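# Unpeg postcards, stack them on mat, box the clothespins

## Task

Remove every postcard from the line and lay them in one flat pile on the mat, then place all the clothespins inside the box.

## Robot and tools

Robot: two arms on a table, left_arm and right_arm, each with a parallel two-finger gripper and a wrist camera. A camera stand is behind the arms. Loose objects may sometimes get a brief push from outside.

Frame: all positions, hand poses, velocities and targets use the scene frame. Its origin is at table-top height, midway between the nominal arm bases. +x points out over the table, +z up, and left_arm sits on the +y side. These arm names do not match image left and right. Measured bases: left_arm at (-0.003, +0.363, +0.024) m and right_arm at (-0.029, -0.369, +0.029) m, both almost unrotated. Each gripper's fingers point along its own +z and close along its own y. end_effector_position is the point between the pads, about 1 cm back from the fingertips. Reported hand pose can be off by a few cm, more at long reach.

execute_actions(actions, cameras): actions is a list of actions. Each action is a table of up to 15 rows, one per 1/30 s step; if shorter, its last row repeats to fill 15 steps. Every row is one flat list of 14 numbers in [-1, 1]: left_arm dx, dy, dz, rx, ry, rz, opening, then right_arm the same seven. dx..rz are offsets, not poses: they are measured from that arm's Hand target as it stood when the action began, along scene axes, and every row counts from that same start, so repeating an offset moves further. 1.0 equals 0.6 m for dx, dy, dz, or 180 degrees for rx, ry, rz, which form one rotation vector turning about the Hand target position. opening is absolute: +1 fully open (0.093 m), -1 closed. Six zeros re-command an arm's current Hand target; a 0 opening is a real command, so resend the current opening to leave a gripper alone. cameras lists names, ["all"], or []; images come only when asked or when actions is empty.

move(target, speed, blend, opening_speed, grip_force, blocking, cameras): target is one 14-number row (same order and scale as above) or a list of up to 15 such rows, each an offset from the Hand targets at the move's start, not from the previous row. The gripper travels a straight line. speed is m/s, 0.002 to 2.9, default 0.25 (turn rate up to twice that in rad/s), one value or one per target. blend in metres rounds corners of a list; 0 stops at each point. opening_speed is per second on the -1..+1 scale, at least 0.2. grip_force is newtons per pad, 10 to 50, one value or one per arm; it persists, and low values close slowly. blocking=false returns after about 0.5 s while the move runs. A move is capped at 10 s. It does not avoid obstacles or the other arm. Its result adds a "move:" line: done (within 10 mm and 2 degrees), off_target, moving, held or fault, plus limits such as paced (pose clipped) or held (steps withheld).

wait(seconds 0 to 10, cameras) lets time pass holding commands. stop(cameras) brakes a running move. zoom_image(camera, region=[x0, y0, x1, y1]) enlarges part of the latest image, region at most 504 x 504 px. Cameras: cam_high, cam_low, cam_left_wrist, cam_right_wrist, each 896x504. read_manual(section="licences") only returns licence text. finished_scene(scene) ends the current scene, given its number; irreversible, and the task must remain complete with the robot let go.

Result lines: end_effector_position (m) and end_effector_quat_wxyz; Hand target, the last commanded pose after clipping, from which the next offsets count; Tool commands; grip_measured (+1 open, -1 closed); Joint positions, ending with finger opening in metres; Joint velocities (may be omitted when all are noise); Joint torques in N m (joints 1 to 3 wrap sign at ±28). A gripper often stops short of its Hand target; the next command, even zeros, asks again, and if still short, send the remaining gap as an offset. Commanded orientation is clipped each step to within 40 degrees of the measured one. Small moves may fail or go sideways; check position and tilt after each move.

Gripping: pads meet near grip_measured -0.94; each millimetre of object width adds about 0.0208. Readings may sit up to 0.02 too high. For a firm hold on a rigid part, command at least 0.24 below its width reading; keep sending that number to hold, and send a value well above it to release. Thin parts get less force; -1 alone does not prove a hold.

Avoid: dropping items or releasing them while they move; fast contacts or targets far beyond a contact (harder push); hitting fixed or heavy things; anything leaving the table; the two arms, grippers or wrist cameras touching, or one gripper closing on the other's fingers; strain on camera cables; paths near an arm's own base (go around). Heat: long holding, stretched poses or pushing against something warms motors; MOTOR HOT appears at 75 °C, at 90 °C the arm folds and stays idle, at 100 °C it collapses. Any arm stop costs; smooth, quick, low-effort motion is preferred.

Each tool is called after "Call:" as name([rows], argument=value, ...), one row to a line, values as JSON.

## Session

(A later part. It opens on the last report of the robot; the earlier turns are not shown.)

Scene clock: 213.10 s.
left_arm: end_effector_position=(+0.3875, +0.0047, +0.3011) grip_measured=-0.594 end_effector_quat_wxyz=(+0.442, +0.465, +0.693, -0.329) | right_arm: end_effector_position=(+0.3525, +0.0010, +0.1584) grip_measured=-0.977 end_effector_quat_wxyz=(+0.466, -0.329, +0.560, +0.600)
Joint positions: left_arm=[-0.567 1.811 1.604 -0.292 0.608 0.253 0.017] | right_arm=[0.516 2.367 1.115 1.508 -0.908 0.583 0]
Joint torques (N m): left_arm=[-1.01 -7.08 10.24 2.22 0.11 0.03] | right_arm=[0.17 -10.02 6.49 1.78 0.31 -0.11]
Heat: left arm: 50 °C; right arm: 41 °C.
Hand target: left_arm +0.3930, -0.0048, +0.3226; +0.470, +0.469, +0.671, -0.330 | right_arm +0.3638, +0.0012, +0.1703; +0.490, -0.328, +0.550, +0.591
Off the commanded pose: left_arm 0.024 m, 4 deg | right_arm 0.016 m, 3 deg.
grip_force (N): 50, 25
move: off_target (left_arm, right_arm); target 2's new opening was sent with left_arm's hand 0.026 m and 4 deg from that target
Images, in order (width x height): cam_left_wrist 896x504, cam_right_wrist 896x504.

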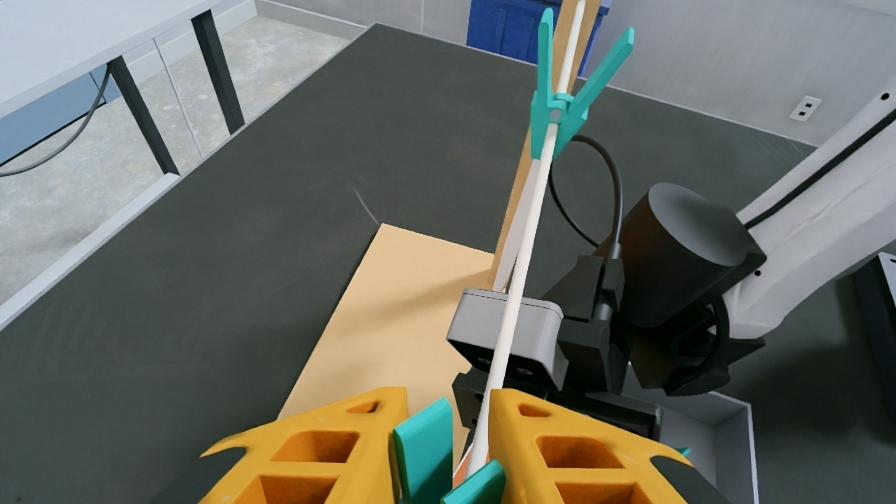

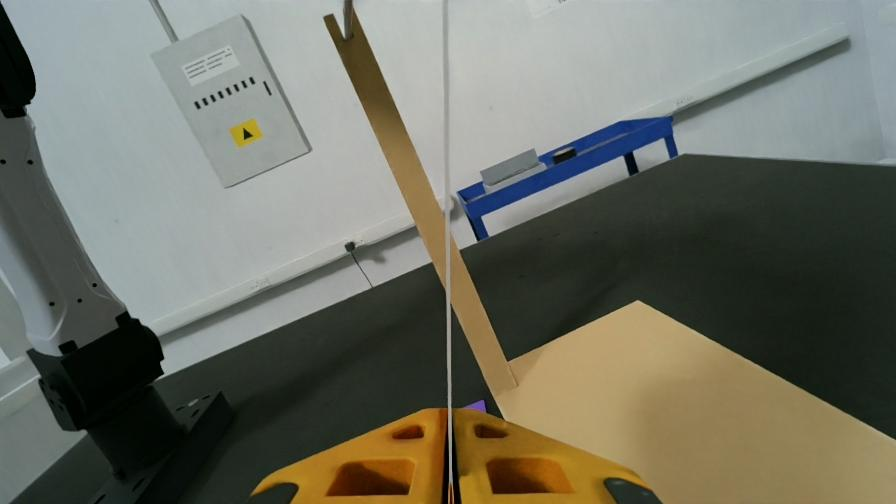

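Call:
move(target=[0,0,0,0,0,0,-0.74,0,0,0,0,0,0,-1], opening_speed=0.4, cameras=["cam_left_wrist"])

Call:
move(target=[0,0,0,0,0,0,-0.74,-0.03,0,-0.05,0,0,0,-1], speed=0.06, cameras=["all"])

Scene clock: 214.57 s.
left_arm: end_effector_position=(+0.3875, +0.0047, +0.3011) grip_measured=-0.734 end_effector_quat_wxyz=(+0.442, +0.465, +0.693, -0.329) | right_arm: end_effector_position=(+0.3525, +0.0010, +0.1584) grip_measured=-0.977 end_effector_quat_wxyz=(+0.466, -0.329, +0.560, +0.600)
Joint positions: left_arm=[-0.567 1.811 1.604 -0.292 0.608 0.253 0.01] | right_arm=[0.516 2.367 1.115 1.508 -0.908 0.583 0]
Joint torques (N m): left_arm=[-1.02 -7.13 10.21 2.21 0.11 0.03] | right_arm=[0.13 -10.1 6.52 1.77 0.31 -0.1]
Heat: left arm: 50 °C; right arm: 41 °C.
Hand target: left_arm +0.3930, -0.0048, +0.3226; +0.470, +0.469, +0.671, -0.330 | right_arm +0.3638, +0.0012, +0.1703; +0.490, -0.328, +0.550, +0.591
Off the commanded pose: left_arm 0.024 m, 4 deg | right_arm 0.016 m, 3 deg.
grip_force (N): 50, 25
move: off_target (left_arm, right_arm)
Images, in order (width x height): cam_left_wrist 896x504.

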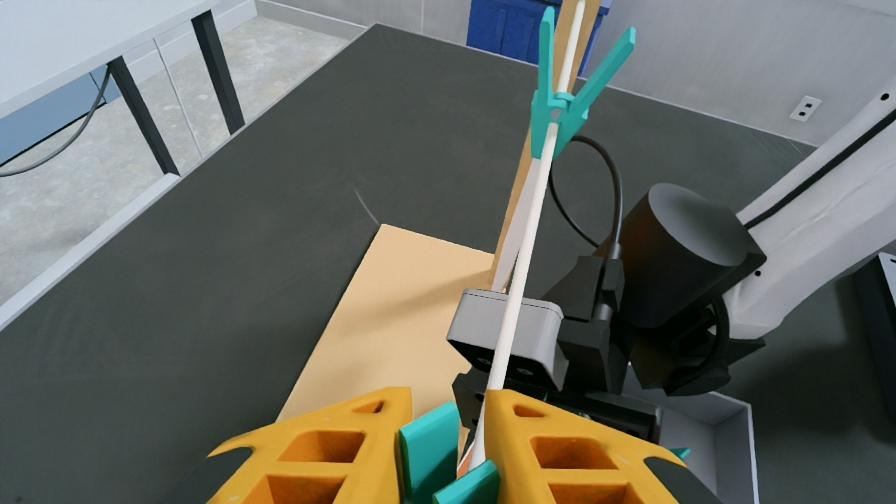

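Scene clock: 215.90 s.
left_arm: end_effector_position=(+0.3875, +0.0047, +0.3011) grip_measured=-0.734 end_effector_quat_wxyz=(+0.442, +0.465, +0.693, -0.329) | right_arm: end_effector_position=(+0.3487, -0.0017, +0.1268) grip_measured=-0.977 end_effector_quat_wxyz=(+0.453, -0.323, +0.584, +0.592)
Joint positions: left_arm=[-0.567 1.811 1.604 -0.292 0.608 0.253 0.01] | right_arm=[0.517 2.412 1.082 1.508 -0.896 0.552 0]
Joint torques (N m): left_arm=[-1.01 -7.15 10.26 2.21 0.11 0.03] | right_arm=[0.72 -10.14 3.1 2.51 0.29 -0.16]
Heat: left arm: 50 °C; right arm: 41 °C.
Hand target: left_arm +0.3930, -0.0048, +0.3226; +0.470, +0.469, +0.671, -0.330 | right_arm +0.3458, +0.0012, +0.1403; +0.490, -0.328, +0.550, +0.591
Off the commanded pose: left_arm 0.024 m, 4 deg | right_arm 0.014 m, 6 deg.
joint sent to its limit (right arm) — joint 4 (wrist pitch), upper limit. The joint targets are off in position, not in orientation.
grip_force (N): 50, 25
move: off_target (left_arm, right_arm)

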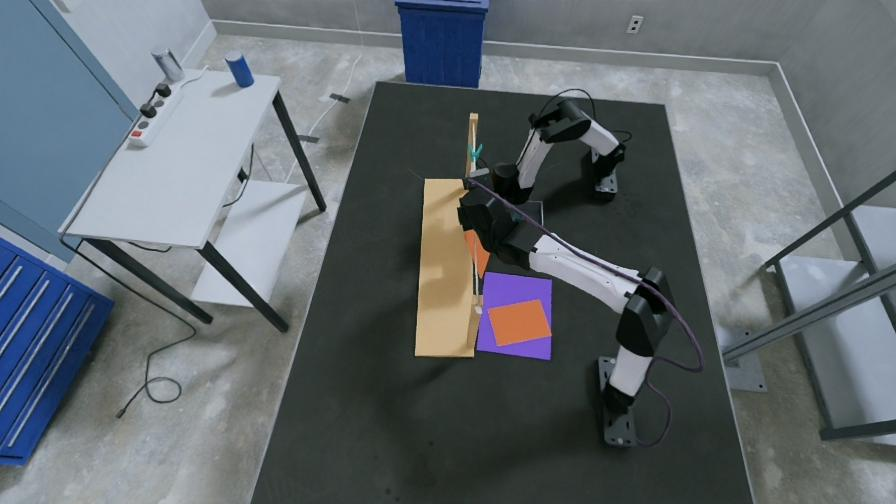

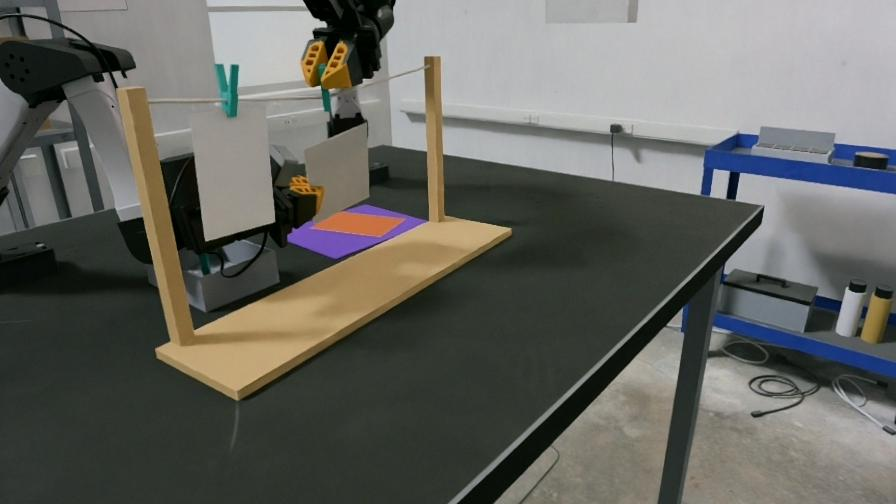

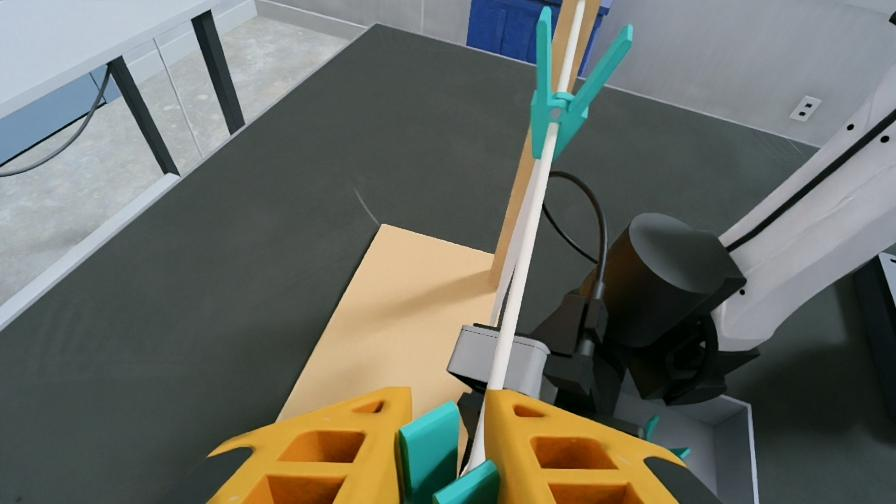

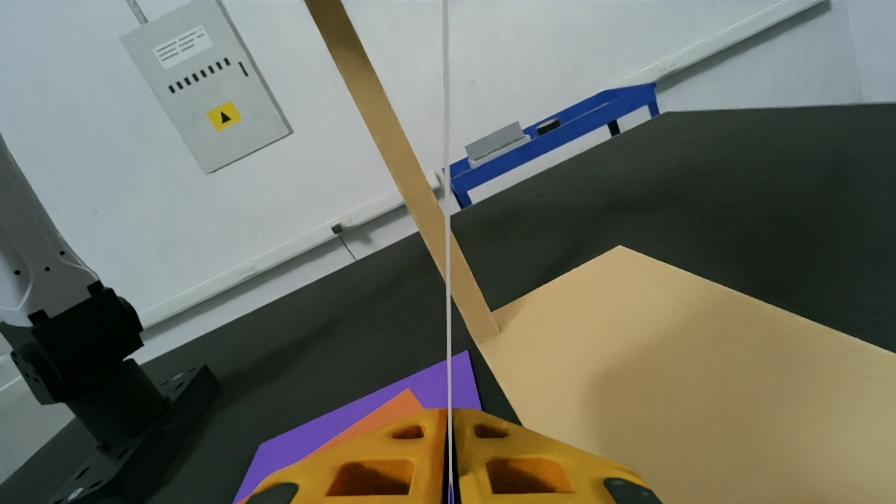

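Call:
move([
  [0,0,0,0,0,0,-0.74,-0.126,0,0.075,0,0,0,-1],
  [0,0,0,0,0,0,-0.74,-0.2,0.083,0.1,-0.07,0.2,-0.005,-1],
  [0,0,0,0,0,0,-0.74,-0.215,0.19,0.075,-0.14,0.406,-0.0096,-1],
], speed=0.12, blend=0.02, cameras=["all"])

Scene clock: 223.80 s.
left_arm: end_effector_position=(+0.3875, +0.0047, +0.3011) grip_measured=-0.734 end_effector_quat_wxyz=(+0.442, +0.465, +0.693, -0.329) | right_arm: end_effector_position=(+0.2227, +0.1065, +0.1697) grip_measured=-0.977 end_effector_quat_wxyz=(+0.013, +0.012, +0.849, +0.528)
Joint positions: left_arm=[-0.567 1.811 1.604 -0.292 0.608 0.253 0.01] | right_arm=[0.921 1.939 1.263 0.135 -0.54 1.261 0]
Joint torques (N m): left_arm=[-0.98 -7.15 10.22 2.21 0.11 0.03] | right_arm=[0.62 -9.14 9.73 1.69 -0.36 0.12]
Heat: left arm: 51 °C; right arm: 41 °C.
Hand target: left_arm +0.3930, -0.0048, +0.3226; +0.470, +0.469, +0.671, -0.330 | right_arm +0.2168, +0.1152, +0.1853; +0.000, +0.001, +0.844, +0.536
Off the commanded pose: left_arm 0.024 m, 4 deg | right_arm 0.019 m, 2 deg.
grip_force (N): 50, 25
move: off_target (left_arm, right_arm)

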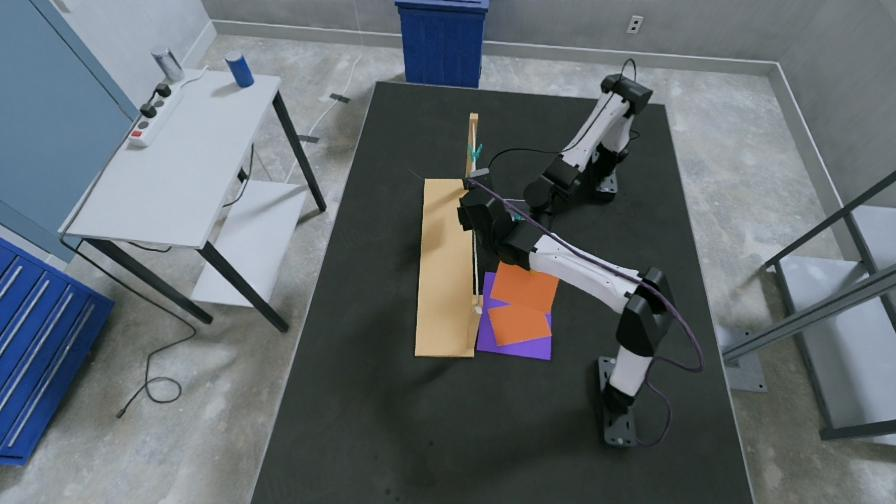

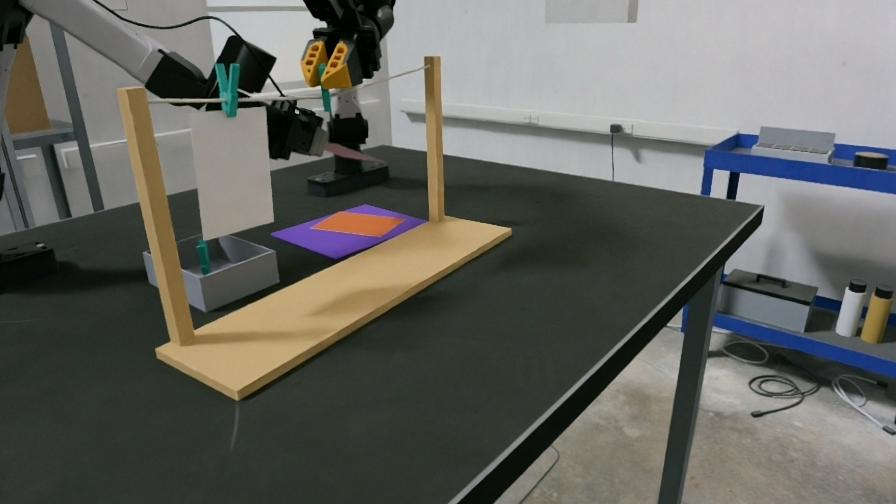

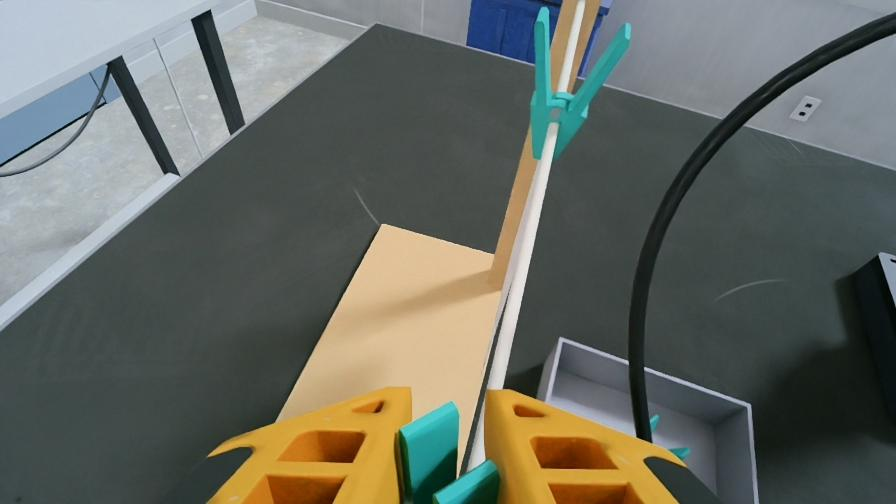

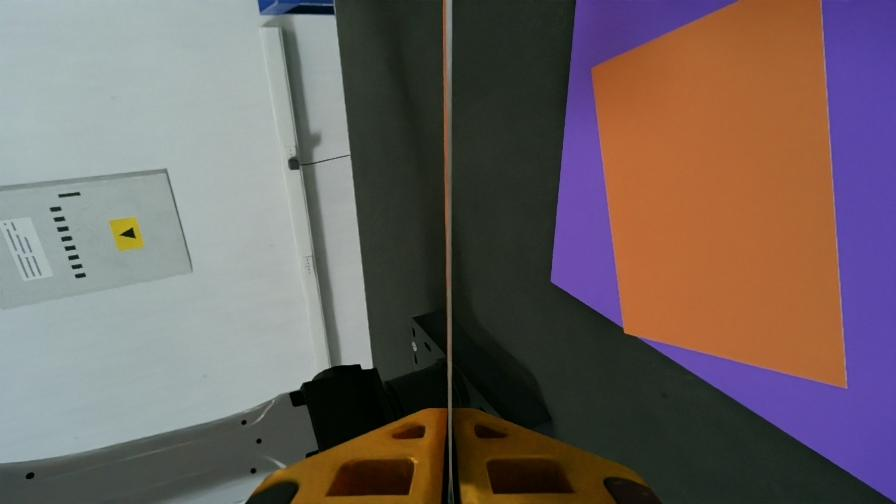

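Call:
move([
  [0,0,0,0,0,0,-0.74,0,0.03,-0.08,-0.107,0,0,-1],
  [0,0,0,0,0,0,-0.74,0,0.038,-0.14,-0.107,0,0,-1],
], speed=0.1, blend=0.01, cameras=["all"])

Scene clock: 226.70 s.
left_arm: end_effector_position=(+0.3875, +0.0047, +0.3011) grip_measured=-0.740 end_effector_quat_wxyz=(+0.442, +0.465, +0.693, -0.329) | right_arm: end_effector_position=(+0.2155, +0.1283, +0.0897) grip_measured=-0.977 end_effector_quat_wxyz=(-0.022, +0.019, +0.929, +0.369)
Joint positions: left_arm=[-0.567 1.811 1.604 -0.292 0.608 0.253 0.01] | right_arm=[0.991 2.191 1.598 -0.321 -0.408 1.176 0]
Joint torques (N m): left_arm=[-1.03 -7.09 10.28 2.2 0.11 0.02] | right_arm=[0.68 -11.4 6 2 0.08 -0.15]
Heat: left arm: 51 °C; right arm: 41 °C.
Hand target: left_arm +0.3930, -0.0048, +0.3226; +0.470, +0.469, +0.671, -0.330 | right_arm +0.2168, +0.1380, +0.1013; +0.000, +0.001, +0.922, +0.388
Off the commanded pose: left_arm 0.024 m, 4 deg | right_arm 0.015 m, 4 deg.
grip_force (N): 50, 25
move: off_target (left_arm, right_arm)

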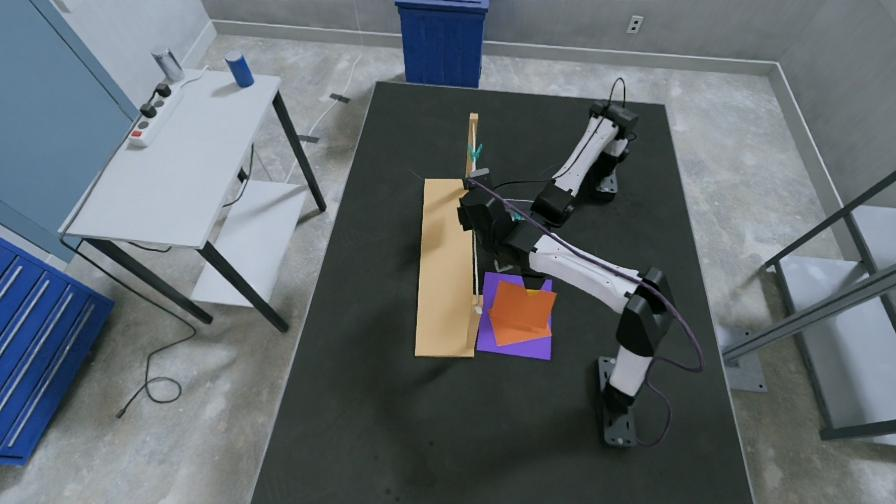

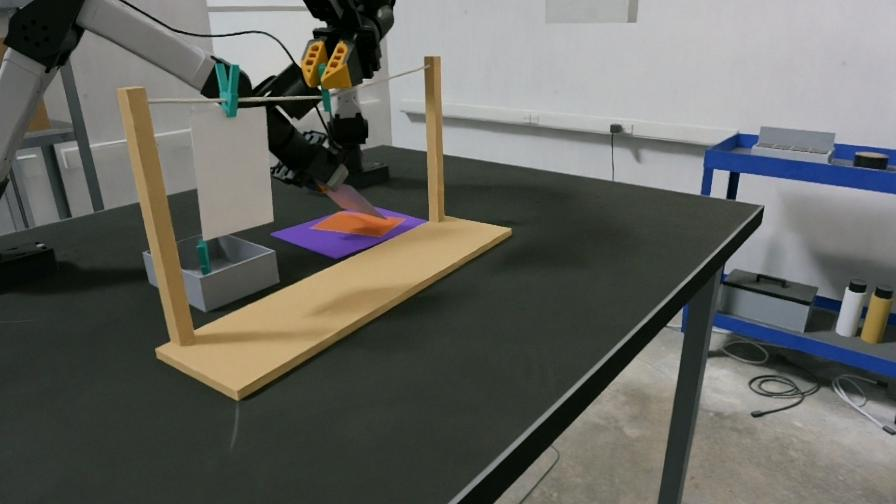

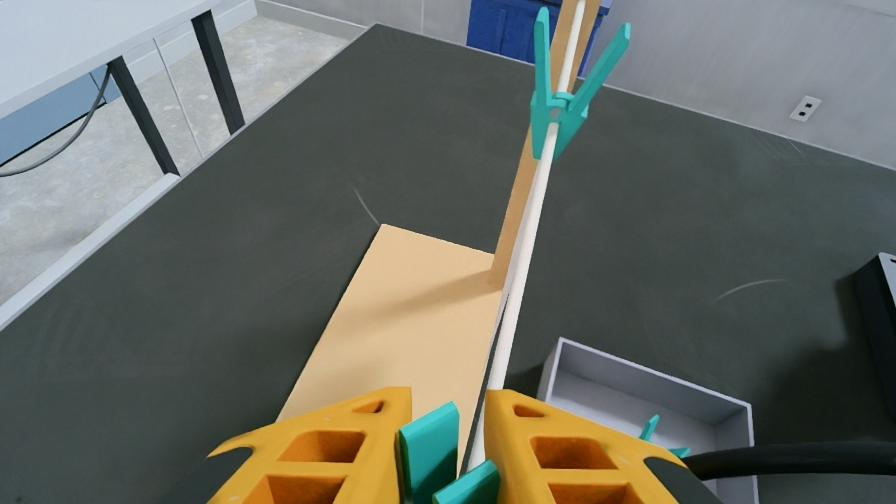

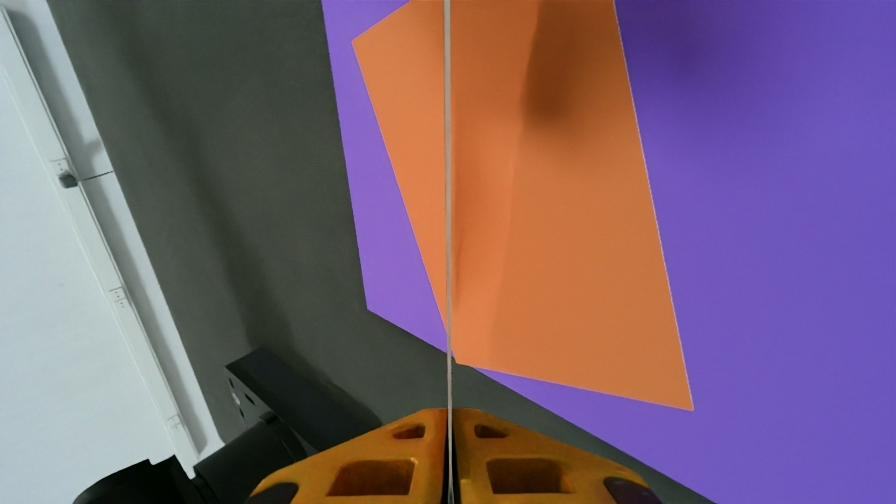

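Call:
move(target=[0,0,0,0,0,0,-0.74,0.018,0.0,-0.025,0,0,0,-1], speed=0.06, cameras=["cam_low","cam_right_wrist"])

Scene clock: 227.97 s.
left_arm: end_effector_position=(+0.3875, +0.0047, +0.3011) grip_measured=-0.735 end_effector_quat_wxyz=(+0.442, +0.465, +0.693, -0.329) | right_arm: end_effector_position=(+0.2157, +0.1285, +0.0743) grip_measured=-0.977 end_effector_quat_wxyz=(-0.024, +0.015, +0.932, +0.362)
Joint positions: left_arm=[-0.567 1.811 1.604 -0.292 0.608 0.253 0.01] | right_arm=[0.991 2.223 1.598 -0.309 -0.408 1.161 0]
Joint torques (N m): left_arm=[-1.01 -7.05 10.29 2.21 0.12 0.03] | right_arm=[-0.29 -10.62 6.6 2.13 -0.05 -0.16]
Heat: left arm: 51 °C; right arm: 41 °C.
Hand target: left_arm +0.3930, -0.0048, +0.3226; +0.470, +0.469, +0.671, -0.330 | right_arm +0.2276, +0.1380, +0.0863; +0.000, +0.001, +0.922, +0.388
Off the commanded pose: left_arm 0.024 m, 4 deg | right_arm 0.019 m, 4 deg.
grip_force (N): 50, 25
move: off_target (left_arm, right_arm)
Images, in order (width x height): cam_low 896x504, cam_right_wrist 896x504.

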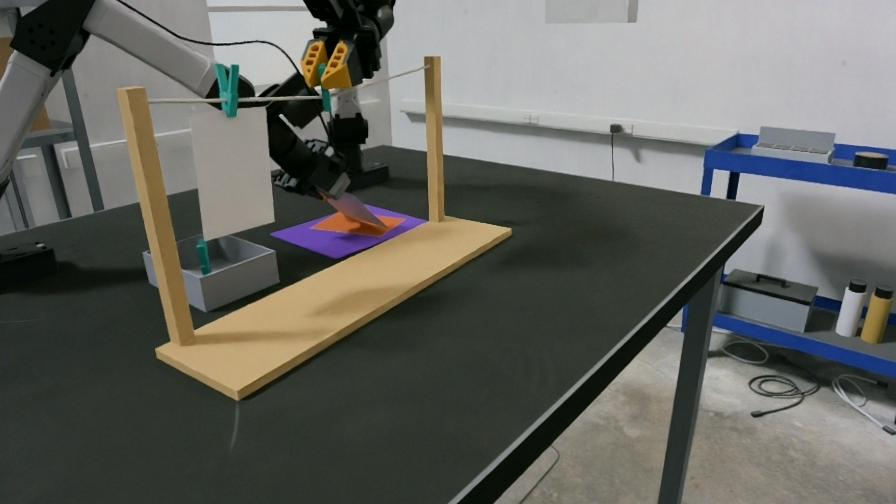

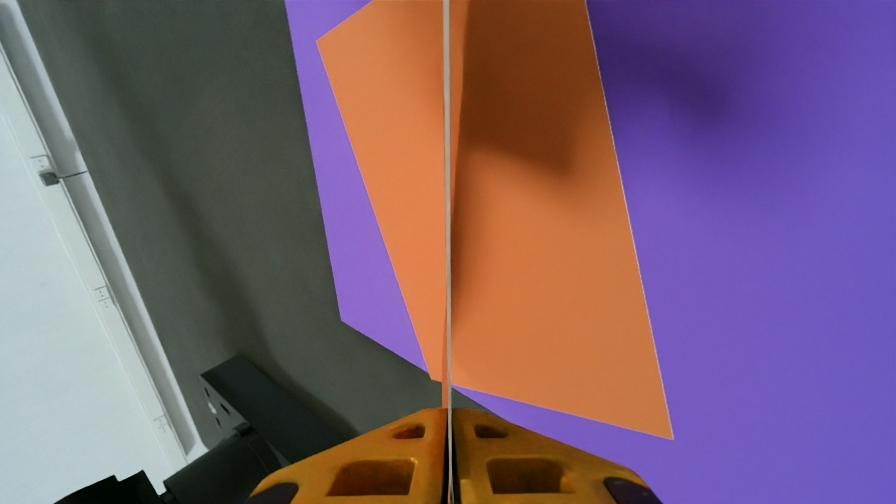

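Call:
move(target=[0,0,0,0,0,0,-0.74,0.018,0.0,0.002,0,0,0,-1], speed=0.06, cameras=["cam_low","cam_high"])

Scene clock: 229.10 s.
left_arm: end_effector_position=(+0.3875, +0.0047, +0.3011) grip_measured=-0.734 end_effector_quat_wxyz=(+0.442, +0.465, +0.693, -0.329) | right_arm: end_effector_position=(+0.2223, +0.1290, +0.0731) grip_measured=-0.977 end_effector_quat_wxyz=(-0.025, +0.012, +0.930, +0.366)
Joint positions: left_arm=[-0.567 1.811 1.604 -0.292 0.608 0.253 0.01] | right_arm=[0.977 2.238 1.614 -0.306 -0.423 1.147 0]
Joint torques (N m): left_arm=[-1.07 -7.13 10.25 2.2 0.11 0.03] | right_arm=[-0.39 -10.37 8.73 1.85 -0.19 -0.18]
Heat: left arm: 51 °C; right arm: 41 °C.
Hand target: left_arm +0.3930, -0.0048, +0.3226; +0.470, +0.469, +0.671, -0.330 | right_arm +0.2384, +0.1380, +0.0875; +0.000, +0.001, +0.922, +0.388
Off the commanded pose: left_arm 0.024 m, 4 deg | right_arm 0.023 m, 4 deg.
grip_force (N): 50, 25
move: off_target (left_arm, right_arm)
Images, in order (width x height): cam_high 896x504, cam_low 896x504.

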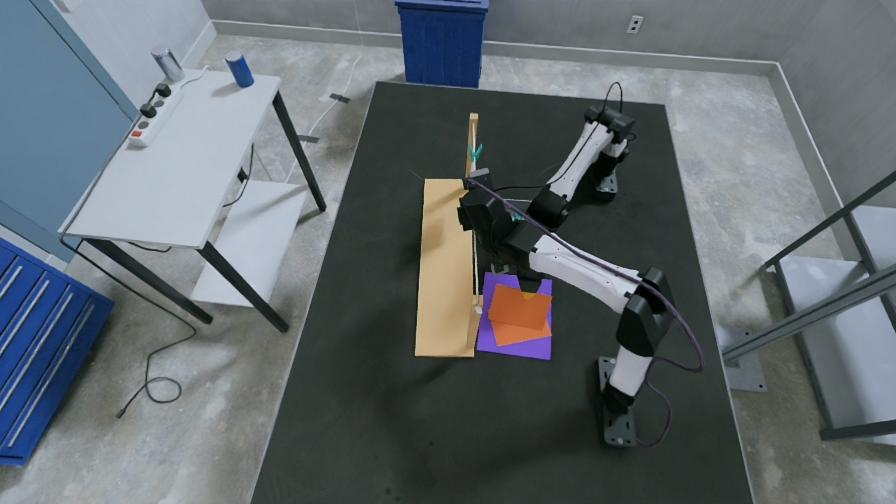

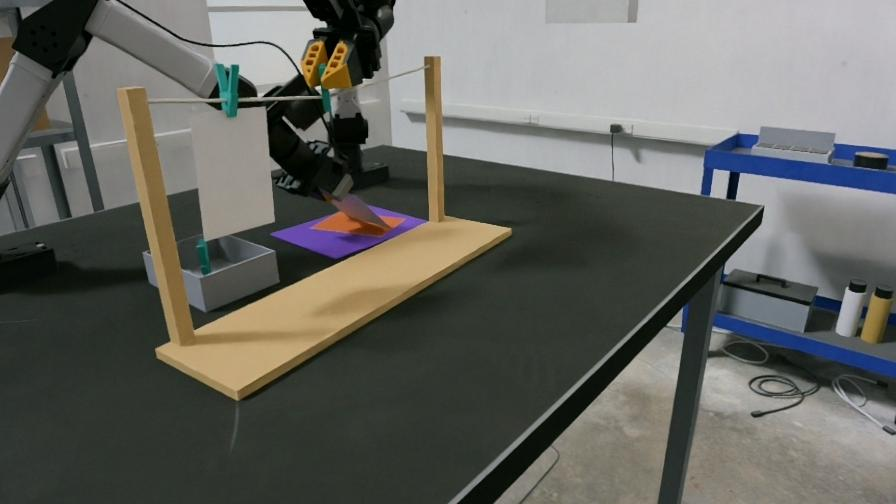

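Call:
move(target=[0,0,0,0,0,0,-0.74,0,0,0,0,0,0,-0.35], opening_speed=0.3, cameras=["cam_low","cam_right_wrist"])

Call:
move(target=[0,0,0,0,0,0,-0.74,0,-0.05,-0.05,0,0,0,-0.35], speed=0.08, cameras=["cam_low","cam_right_wrist"])

Scene clock: 231.93 s.
left_arm: end_effector_position=(+0.3875, +0.0047, +0.3011) grip_measured=-0.736 end_effector_quat_wxyz=(+0.442, +0.465, +0.693, -0.329) | right_arm: end_effector_position=(+0.2261, +0.1266, +0.0675) grip_measured=-0.352 end_effector_quat_wxyz=(-0.020, +0.015, +0.933, +0.360)
Joint positions: left_arm=[-0.567 1.811 1.604 -0.292 0.608 0.253 0.01] | right_arm=[0.973 2.247 1.614 -0.306 -0.411 1.144 0.028]
Joint torques (N m): left_arm=[-0.96 -7.12 10.25 2.22 0.12 0.03] | right_arm=[-0.36 -11.21 8.73 1.85 -0.17 -0.15]
Heat: left arm: 52 °C; right arm: 41 °C.
Hand target: left_arm +0.3930, -0.0048, +0.3226; +0.470, +0.469, +0.671, -0.330 | right_arm +0.2384, +0.1380, +0.0875; +0.000, +0.001, +0.922, +0.388
Off the commanded pose: left_arm 0.024 m, 4 deg | right_arm 0.026 m, 4 deg.
grip_force (N): 50, 25
move: off_target (left_arm, right_arm)
Images, in order (width x height): cam_low 896x504, cam_right_wrist 896x504.

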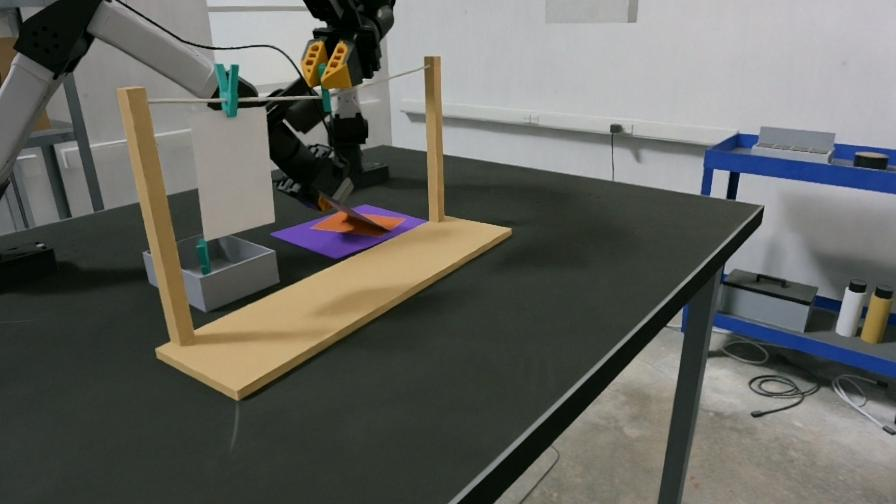

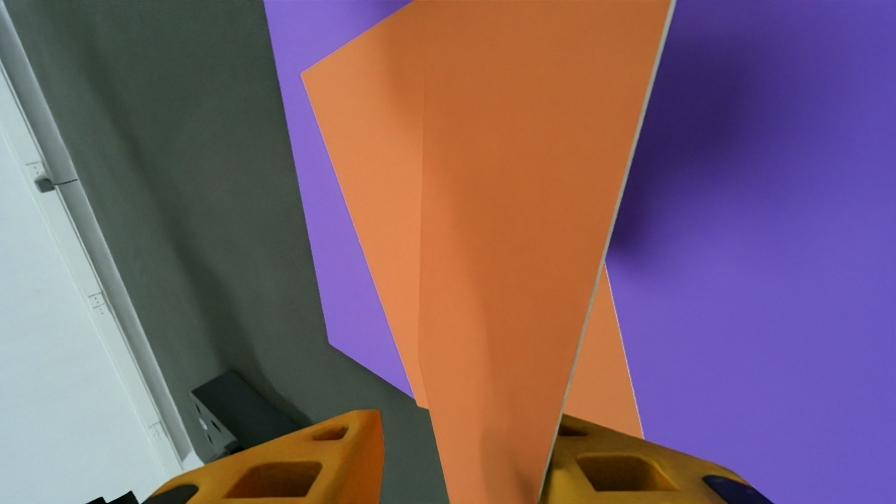

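Scene clock: 233.67 s.
left_arm: end_effector_position=(+0.3875, +0.0047, +0.3011) grip_measured=-0.734 end_effector_quat_wxyz=(+0.442, +0.465, +0.693, -0.329) | right_arm: end_effector_position=(+0.2353, +0.0947, +0.0300) grip_measured=-0.352 end_effector_quat_wxyz=(-0.018, +0.026, +0.938, +0.346)
Joint positions: left_arm=[-0.567 1.811 1.604 -0.292 0.608 0.253 0.01] | right_arm=[0.924 2.247 1.47 -0.201 -0.414 1.11 0.028]
Joint torques (N m): left_arm=[-0.98 -7.1 10.25 2.22 0.11 0.03] | right_arm=[-0.05 -13.74 4.67 2.09 -0.4 -0.15]
Heat: left arm: 52 °C; right arm: 42 °C.
Hand target: left_arm +0.3930, -0.0048, +0.3226; +0.470, +0.469, +0.671, -0.330 | right_arm +0.2384, +0.1080, +0.0575; +0.000, +0.001, +0.922, +0.388
Off the commanded pose: left_arm 0.024 m, 4 deg | right_arm 0.031 m, 6 deg.
grip_force (N): 50, 25
move: off_target (left_arm, right_arm)
Images, in order (width x height): cam_low 896x504, cam_right_wrist 896x504.

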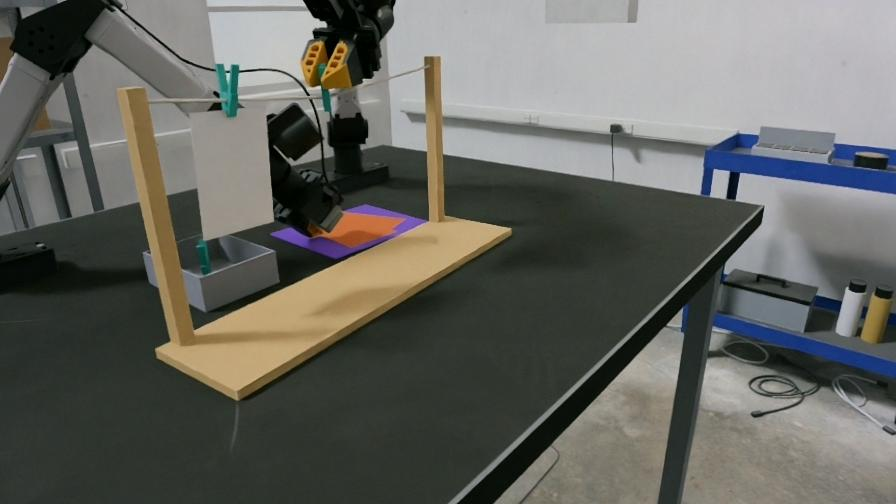

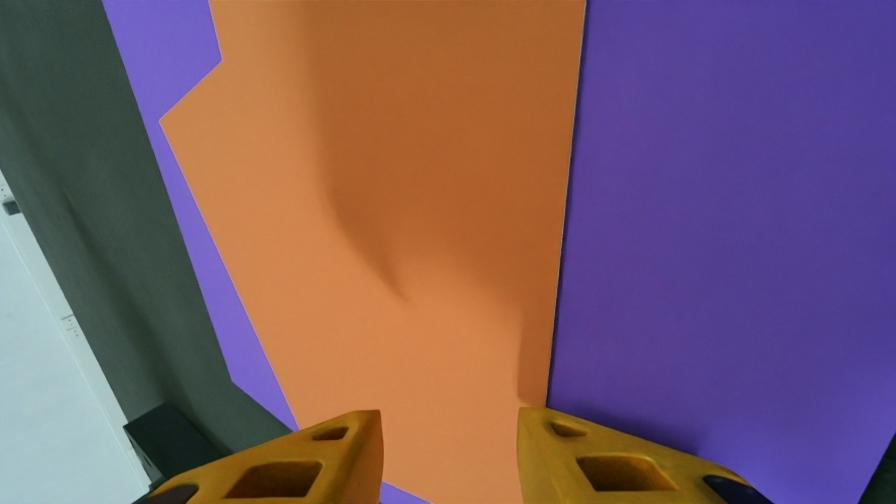

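Call:
move([
  [0,0,0,0,0,0,-0.74,0,-0.06,0.01,0,0,0,-0.35],
  [0,0,0,0,0,0,-0.74,-0.02,-0.08,0.2,0,0,0,-0.35],
], speed=0.12, blend=0.01, cameras=["cam_high","cam_low","cam_right_wrist"])

Scene clock: 236.13 s.
left_arm: end_effector_position=(+0.3875, +0.0047, +0.3011) grip_measured=-0.738 end_effector_quat_wxyz=(+0.442, +0.465, +0.693, -0.329) | right_arm: end_effector_position=(+0.2306, +0.0536, +0.1458) grip_measured=-0.352 end_effector_quat_wxyz=(-0.006, +0.024, +0.931, +0.363)
Joint positions: left_arm=[-0.567 1.811 1.604 -0.292 0.608 0.253 0.01] | right_arm=[0.872 1.936 1.459 -0.476 -0.445 1.069 0.028]
Joint torques (N m): left_arm=[-1.02 -7.1 10.28 2.21 0.12 0.02] | right_arm=[0.35 -11.92 9.32 1.29 -0.4 -0.16]
Heat: left arm: 52 °C; right arm: 42 °C.
Hand target: left_arm +0.3930, -0.0048, +0.3226; +0.470, +0.469, +0.671, -0.330 | right_arm +0.2264, +0.0600, +0.1775; +0.000, +0.001, +0.922, +0.388
Off the commanded pose: left_arm 0.024 m, 4 deg | right_arm 0.033 m, 4 deg.
grip_force (N): 50, 25
move: off_target (left_arm, right_arm)
Images, in order (width x height): cam_high 896x504, cam_low 896x504, cam_right_wrist 896x504.

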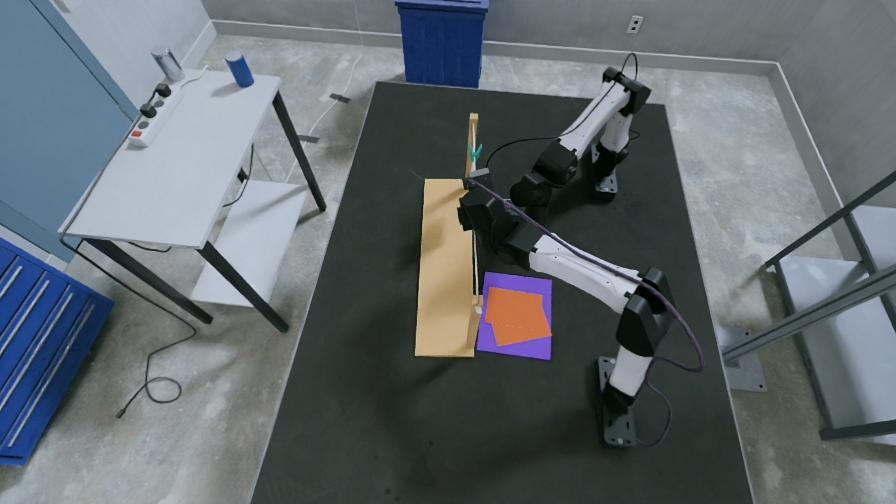

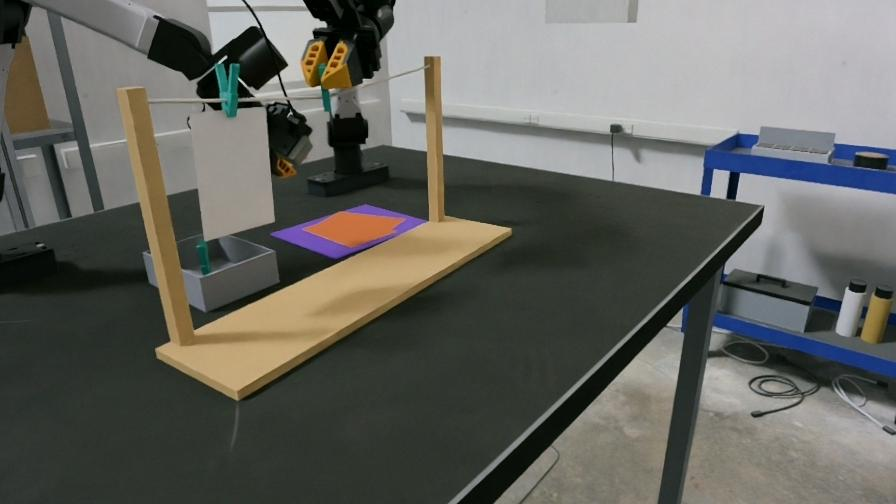

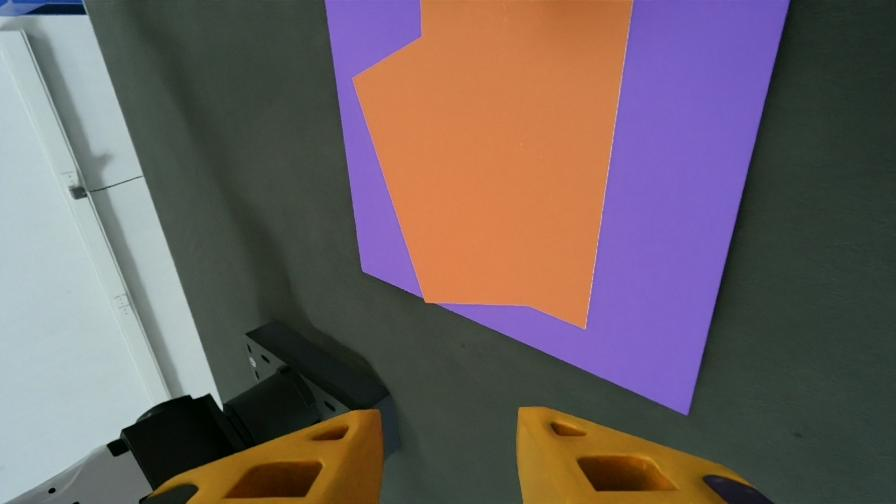

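Call:
move([
  [0,0,0,0,0,0,-0.74,-0.06,-0.13,0.18,0,0,0,-0.35],
  [0,0,0,0,0,0,-0.74,-0.127,-0.55,0.22,0,0,0,0.3],
], speed=0.25, blend=0.03, cameras=["cam_left_wrist"])

Call:
move(target=[0,0.005,0.13,0,0,0,-0.74,0,0,0,0,0,0,0.3], speed=0.15, cameras=["all"])

Scene clock: 239.80 s.
left_arm: end_effector_position=(+0.3875, +0.0047, +0.3011) grip_measured=-0.737 end_effector_quat_wxyz=(+0.442, +0.465, +0.693, -0.329) | right_arm: end_effector_position=(+0.1565, -0.2725, +0.3086) grip_measured=+0.298 end_effector_quat_wxyz=(+0.124, +0.060, +0.921, +0.363)
Joint positions: left_arm=[-0.567 1.811 1.604 -0.292 0.608 0.253 0.01] | right_arm=[-0.101 1.091 1.353 -1.548 -0.746 0.144 0.059]
Joint torques (N m): left_arm=[-1.03 -7.16 10.24 2.21 0.11 0.04] | right_arm=[0.06 -1.18 4.29 0.78 -0.48 -0.16]
Heat: left arm: 52 °C; right arm: 42 °C.
Hand target: left_arm +0.3930, -0.0048, +0.3226; +0.470, +0.469, +0.671, -0.330 | right_arm +0.1502, -0.2700, +0.3095; +0.000, +0.001, +0.922, +0.388
Off the commanded pose: left_arm 0.024 m, 4 deg | right_arm 0.007 m, 16 deg.
joint sent to its limit (right arm) — joint 4 (wrist pitch), lower limit. The joint targets are off in position and orientation.
grip_force (N): 50, 25
move: off_target (left_arm, right_arm); target 2's new opening was sent with right_arm's hand 0.007 m and 16 deg from that target
Images, in order (width x height): cam_left_wrist 896x504.

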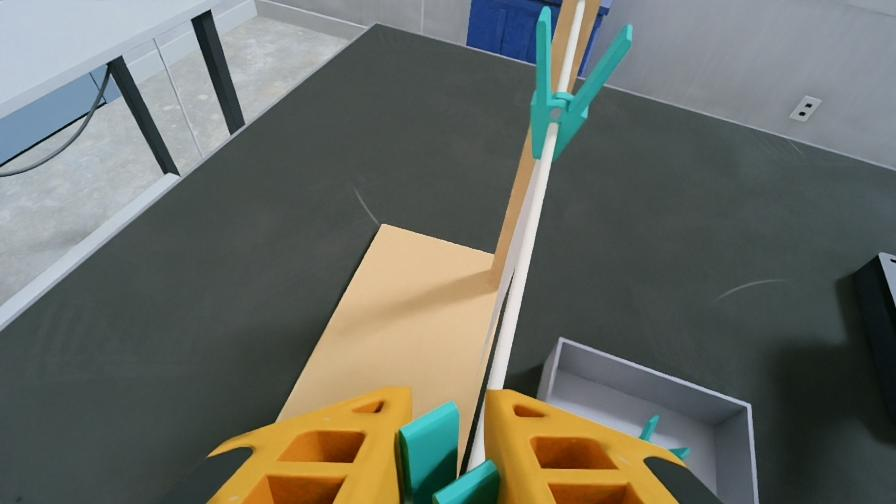

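Scene clock: 241.67 s.
left_arm: end_effector_position=(+0.3971, +0.0011, +0.3951) grip_measured=-0.739 end_effector_quat_wxyz=(+0.475, +0.463, +0.673, -0.328) | right_arm: end_effector_position=(+0.1565, -0.2725, +0.3086) grip_measured=+0.298 end_effector_quat_wxyz=(+0.124, +0.060, +0.921, +0.363)
Joint positions: left_arm=[-0.564 1.888 2.024 -0.556 0.605 0.247 0.01] | right_arm=[-0.101 1.091 1.353 -1.548 -0.746 0.144 0.059]
Joint torques (N m): left_arm=[-0.55 -7.28 9.66 1.53 0.16 0.11] | right_arm=[0.1 -1.26 4.25 0.78 -0.5 -0.15]
Heat: left arm: 52 °C; right arm: 41 °C.
Hand target: left_arm +0.3930, -0.0018, +0.4006; +0.470, +0.469, +0.671, -0.330 | right_arm +0.1502, -0.2700, +0.3095; +0.000, +0.001, +0.922, +0.388
Off the commanded pose: left_arm 0.007 m, 1 deg | right_arm 0.007 m, 16 deg.
joint sent to its limit (right arm) — joint 4 (wrist pitch), lower limit. The joint targets are off in position and orientation.
grip_force (N): 50, 25
move: off_target (right_arm)

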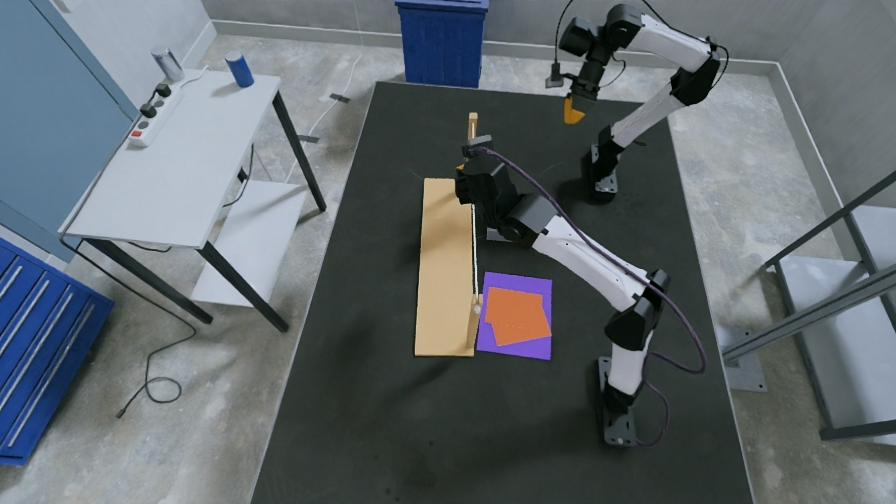

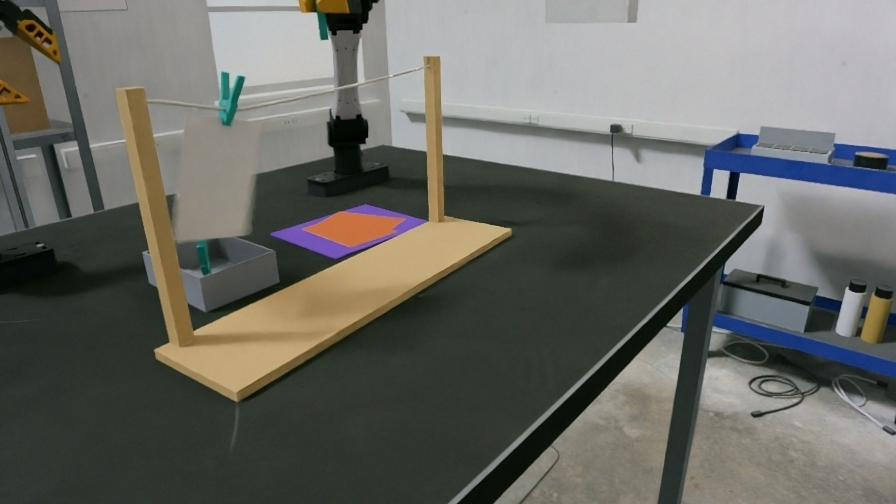

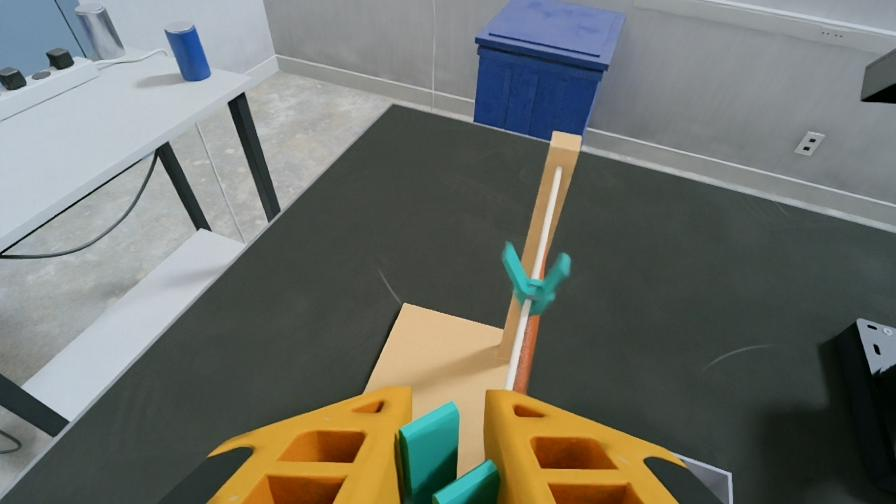

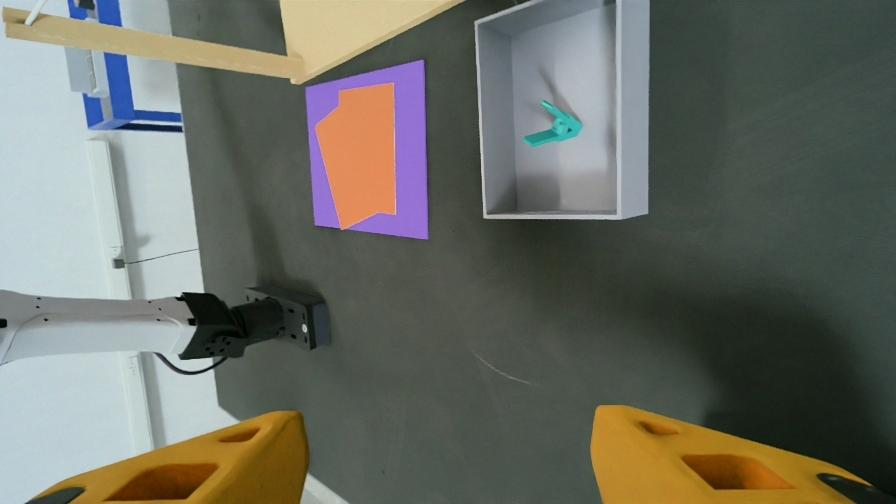

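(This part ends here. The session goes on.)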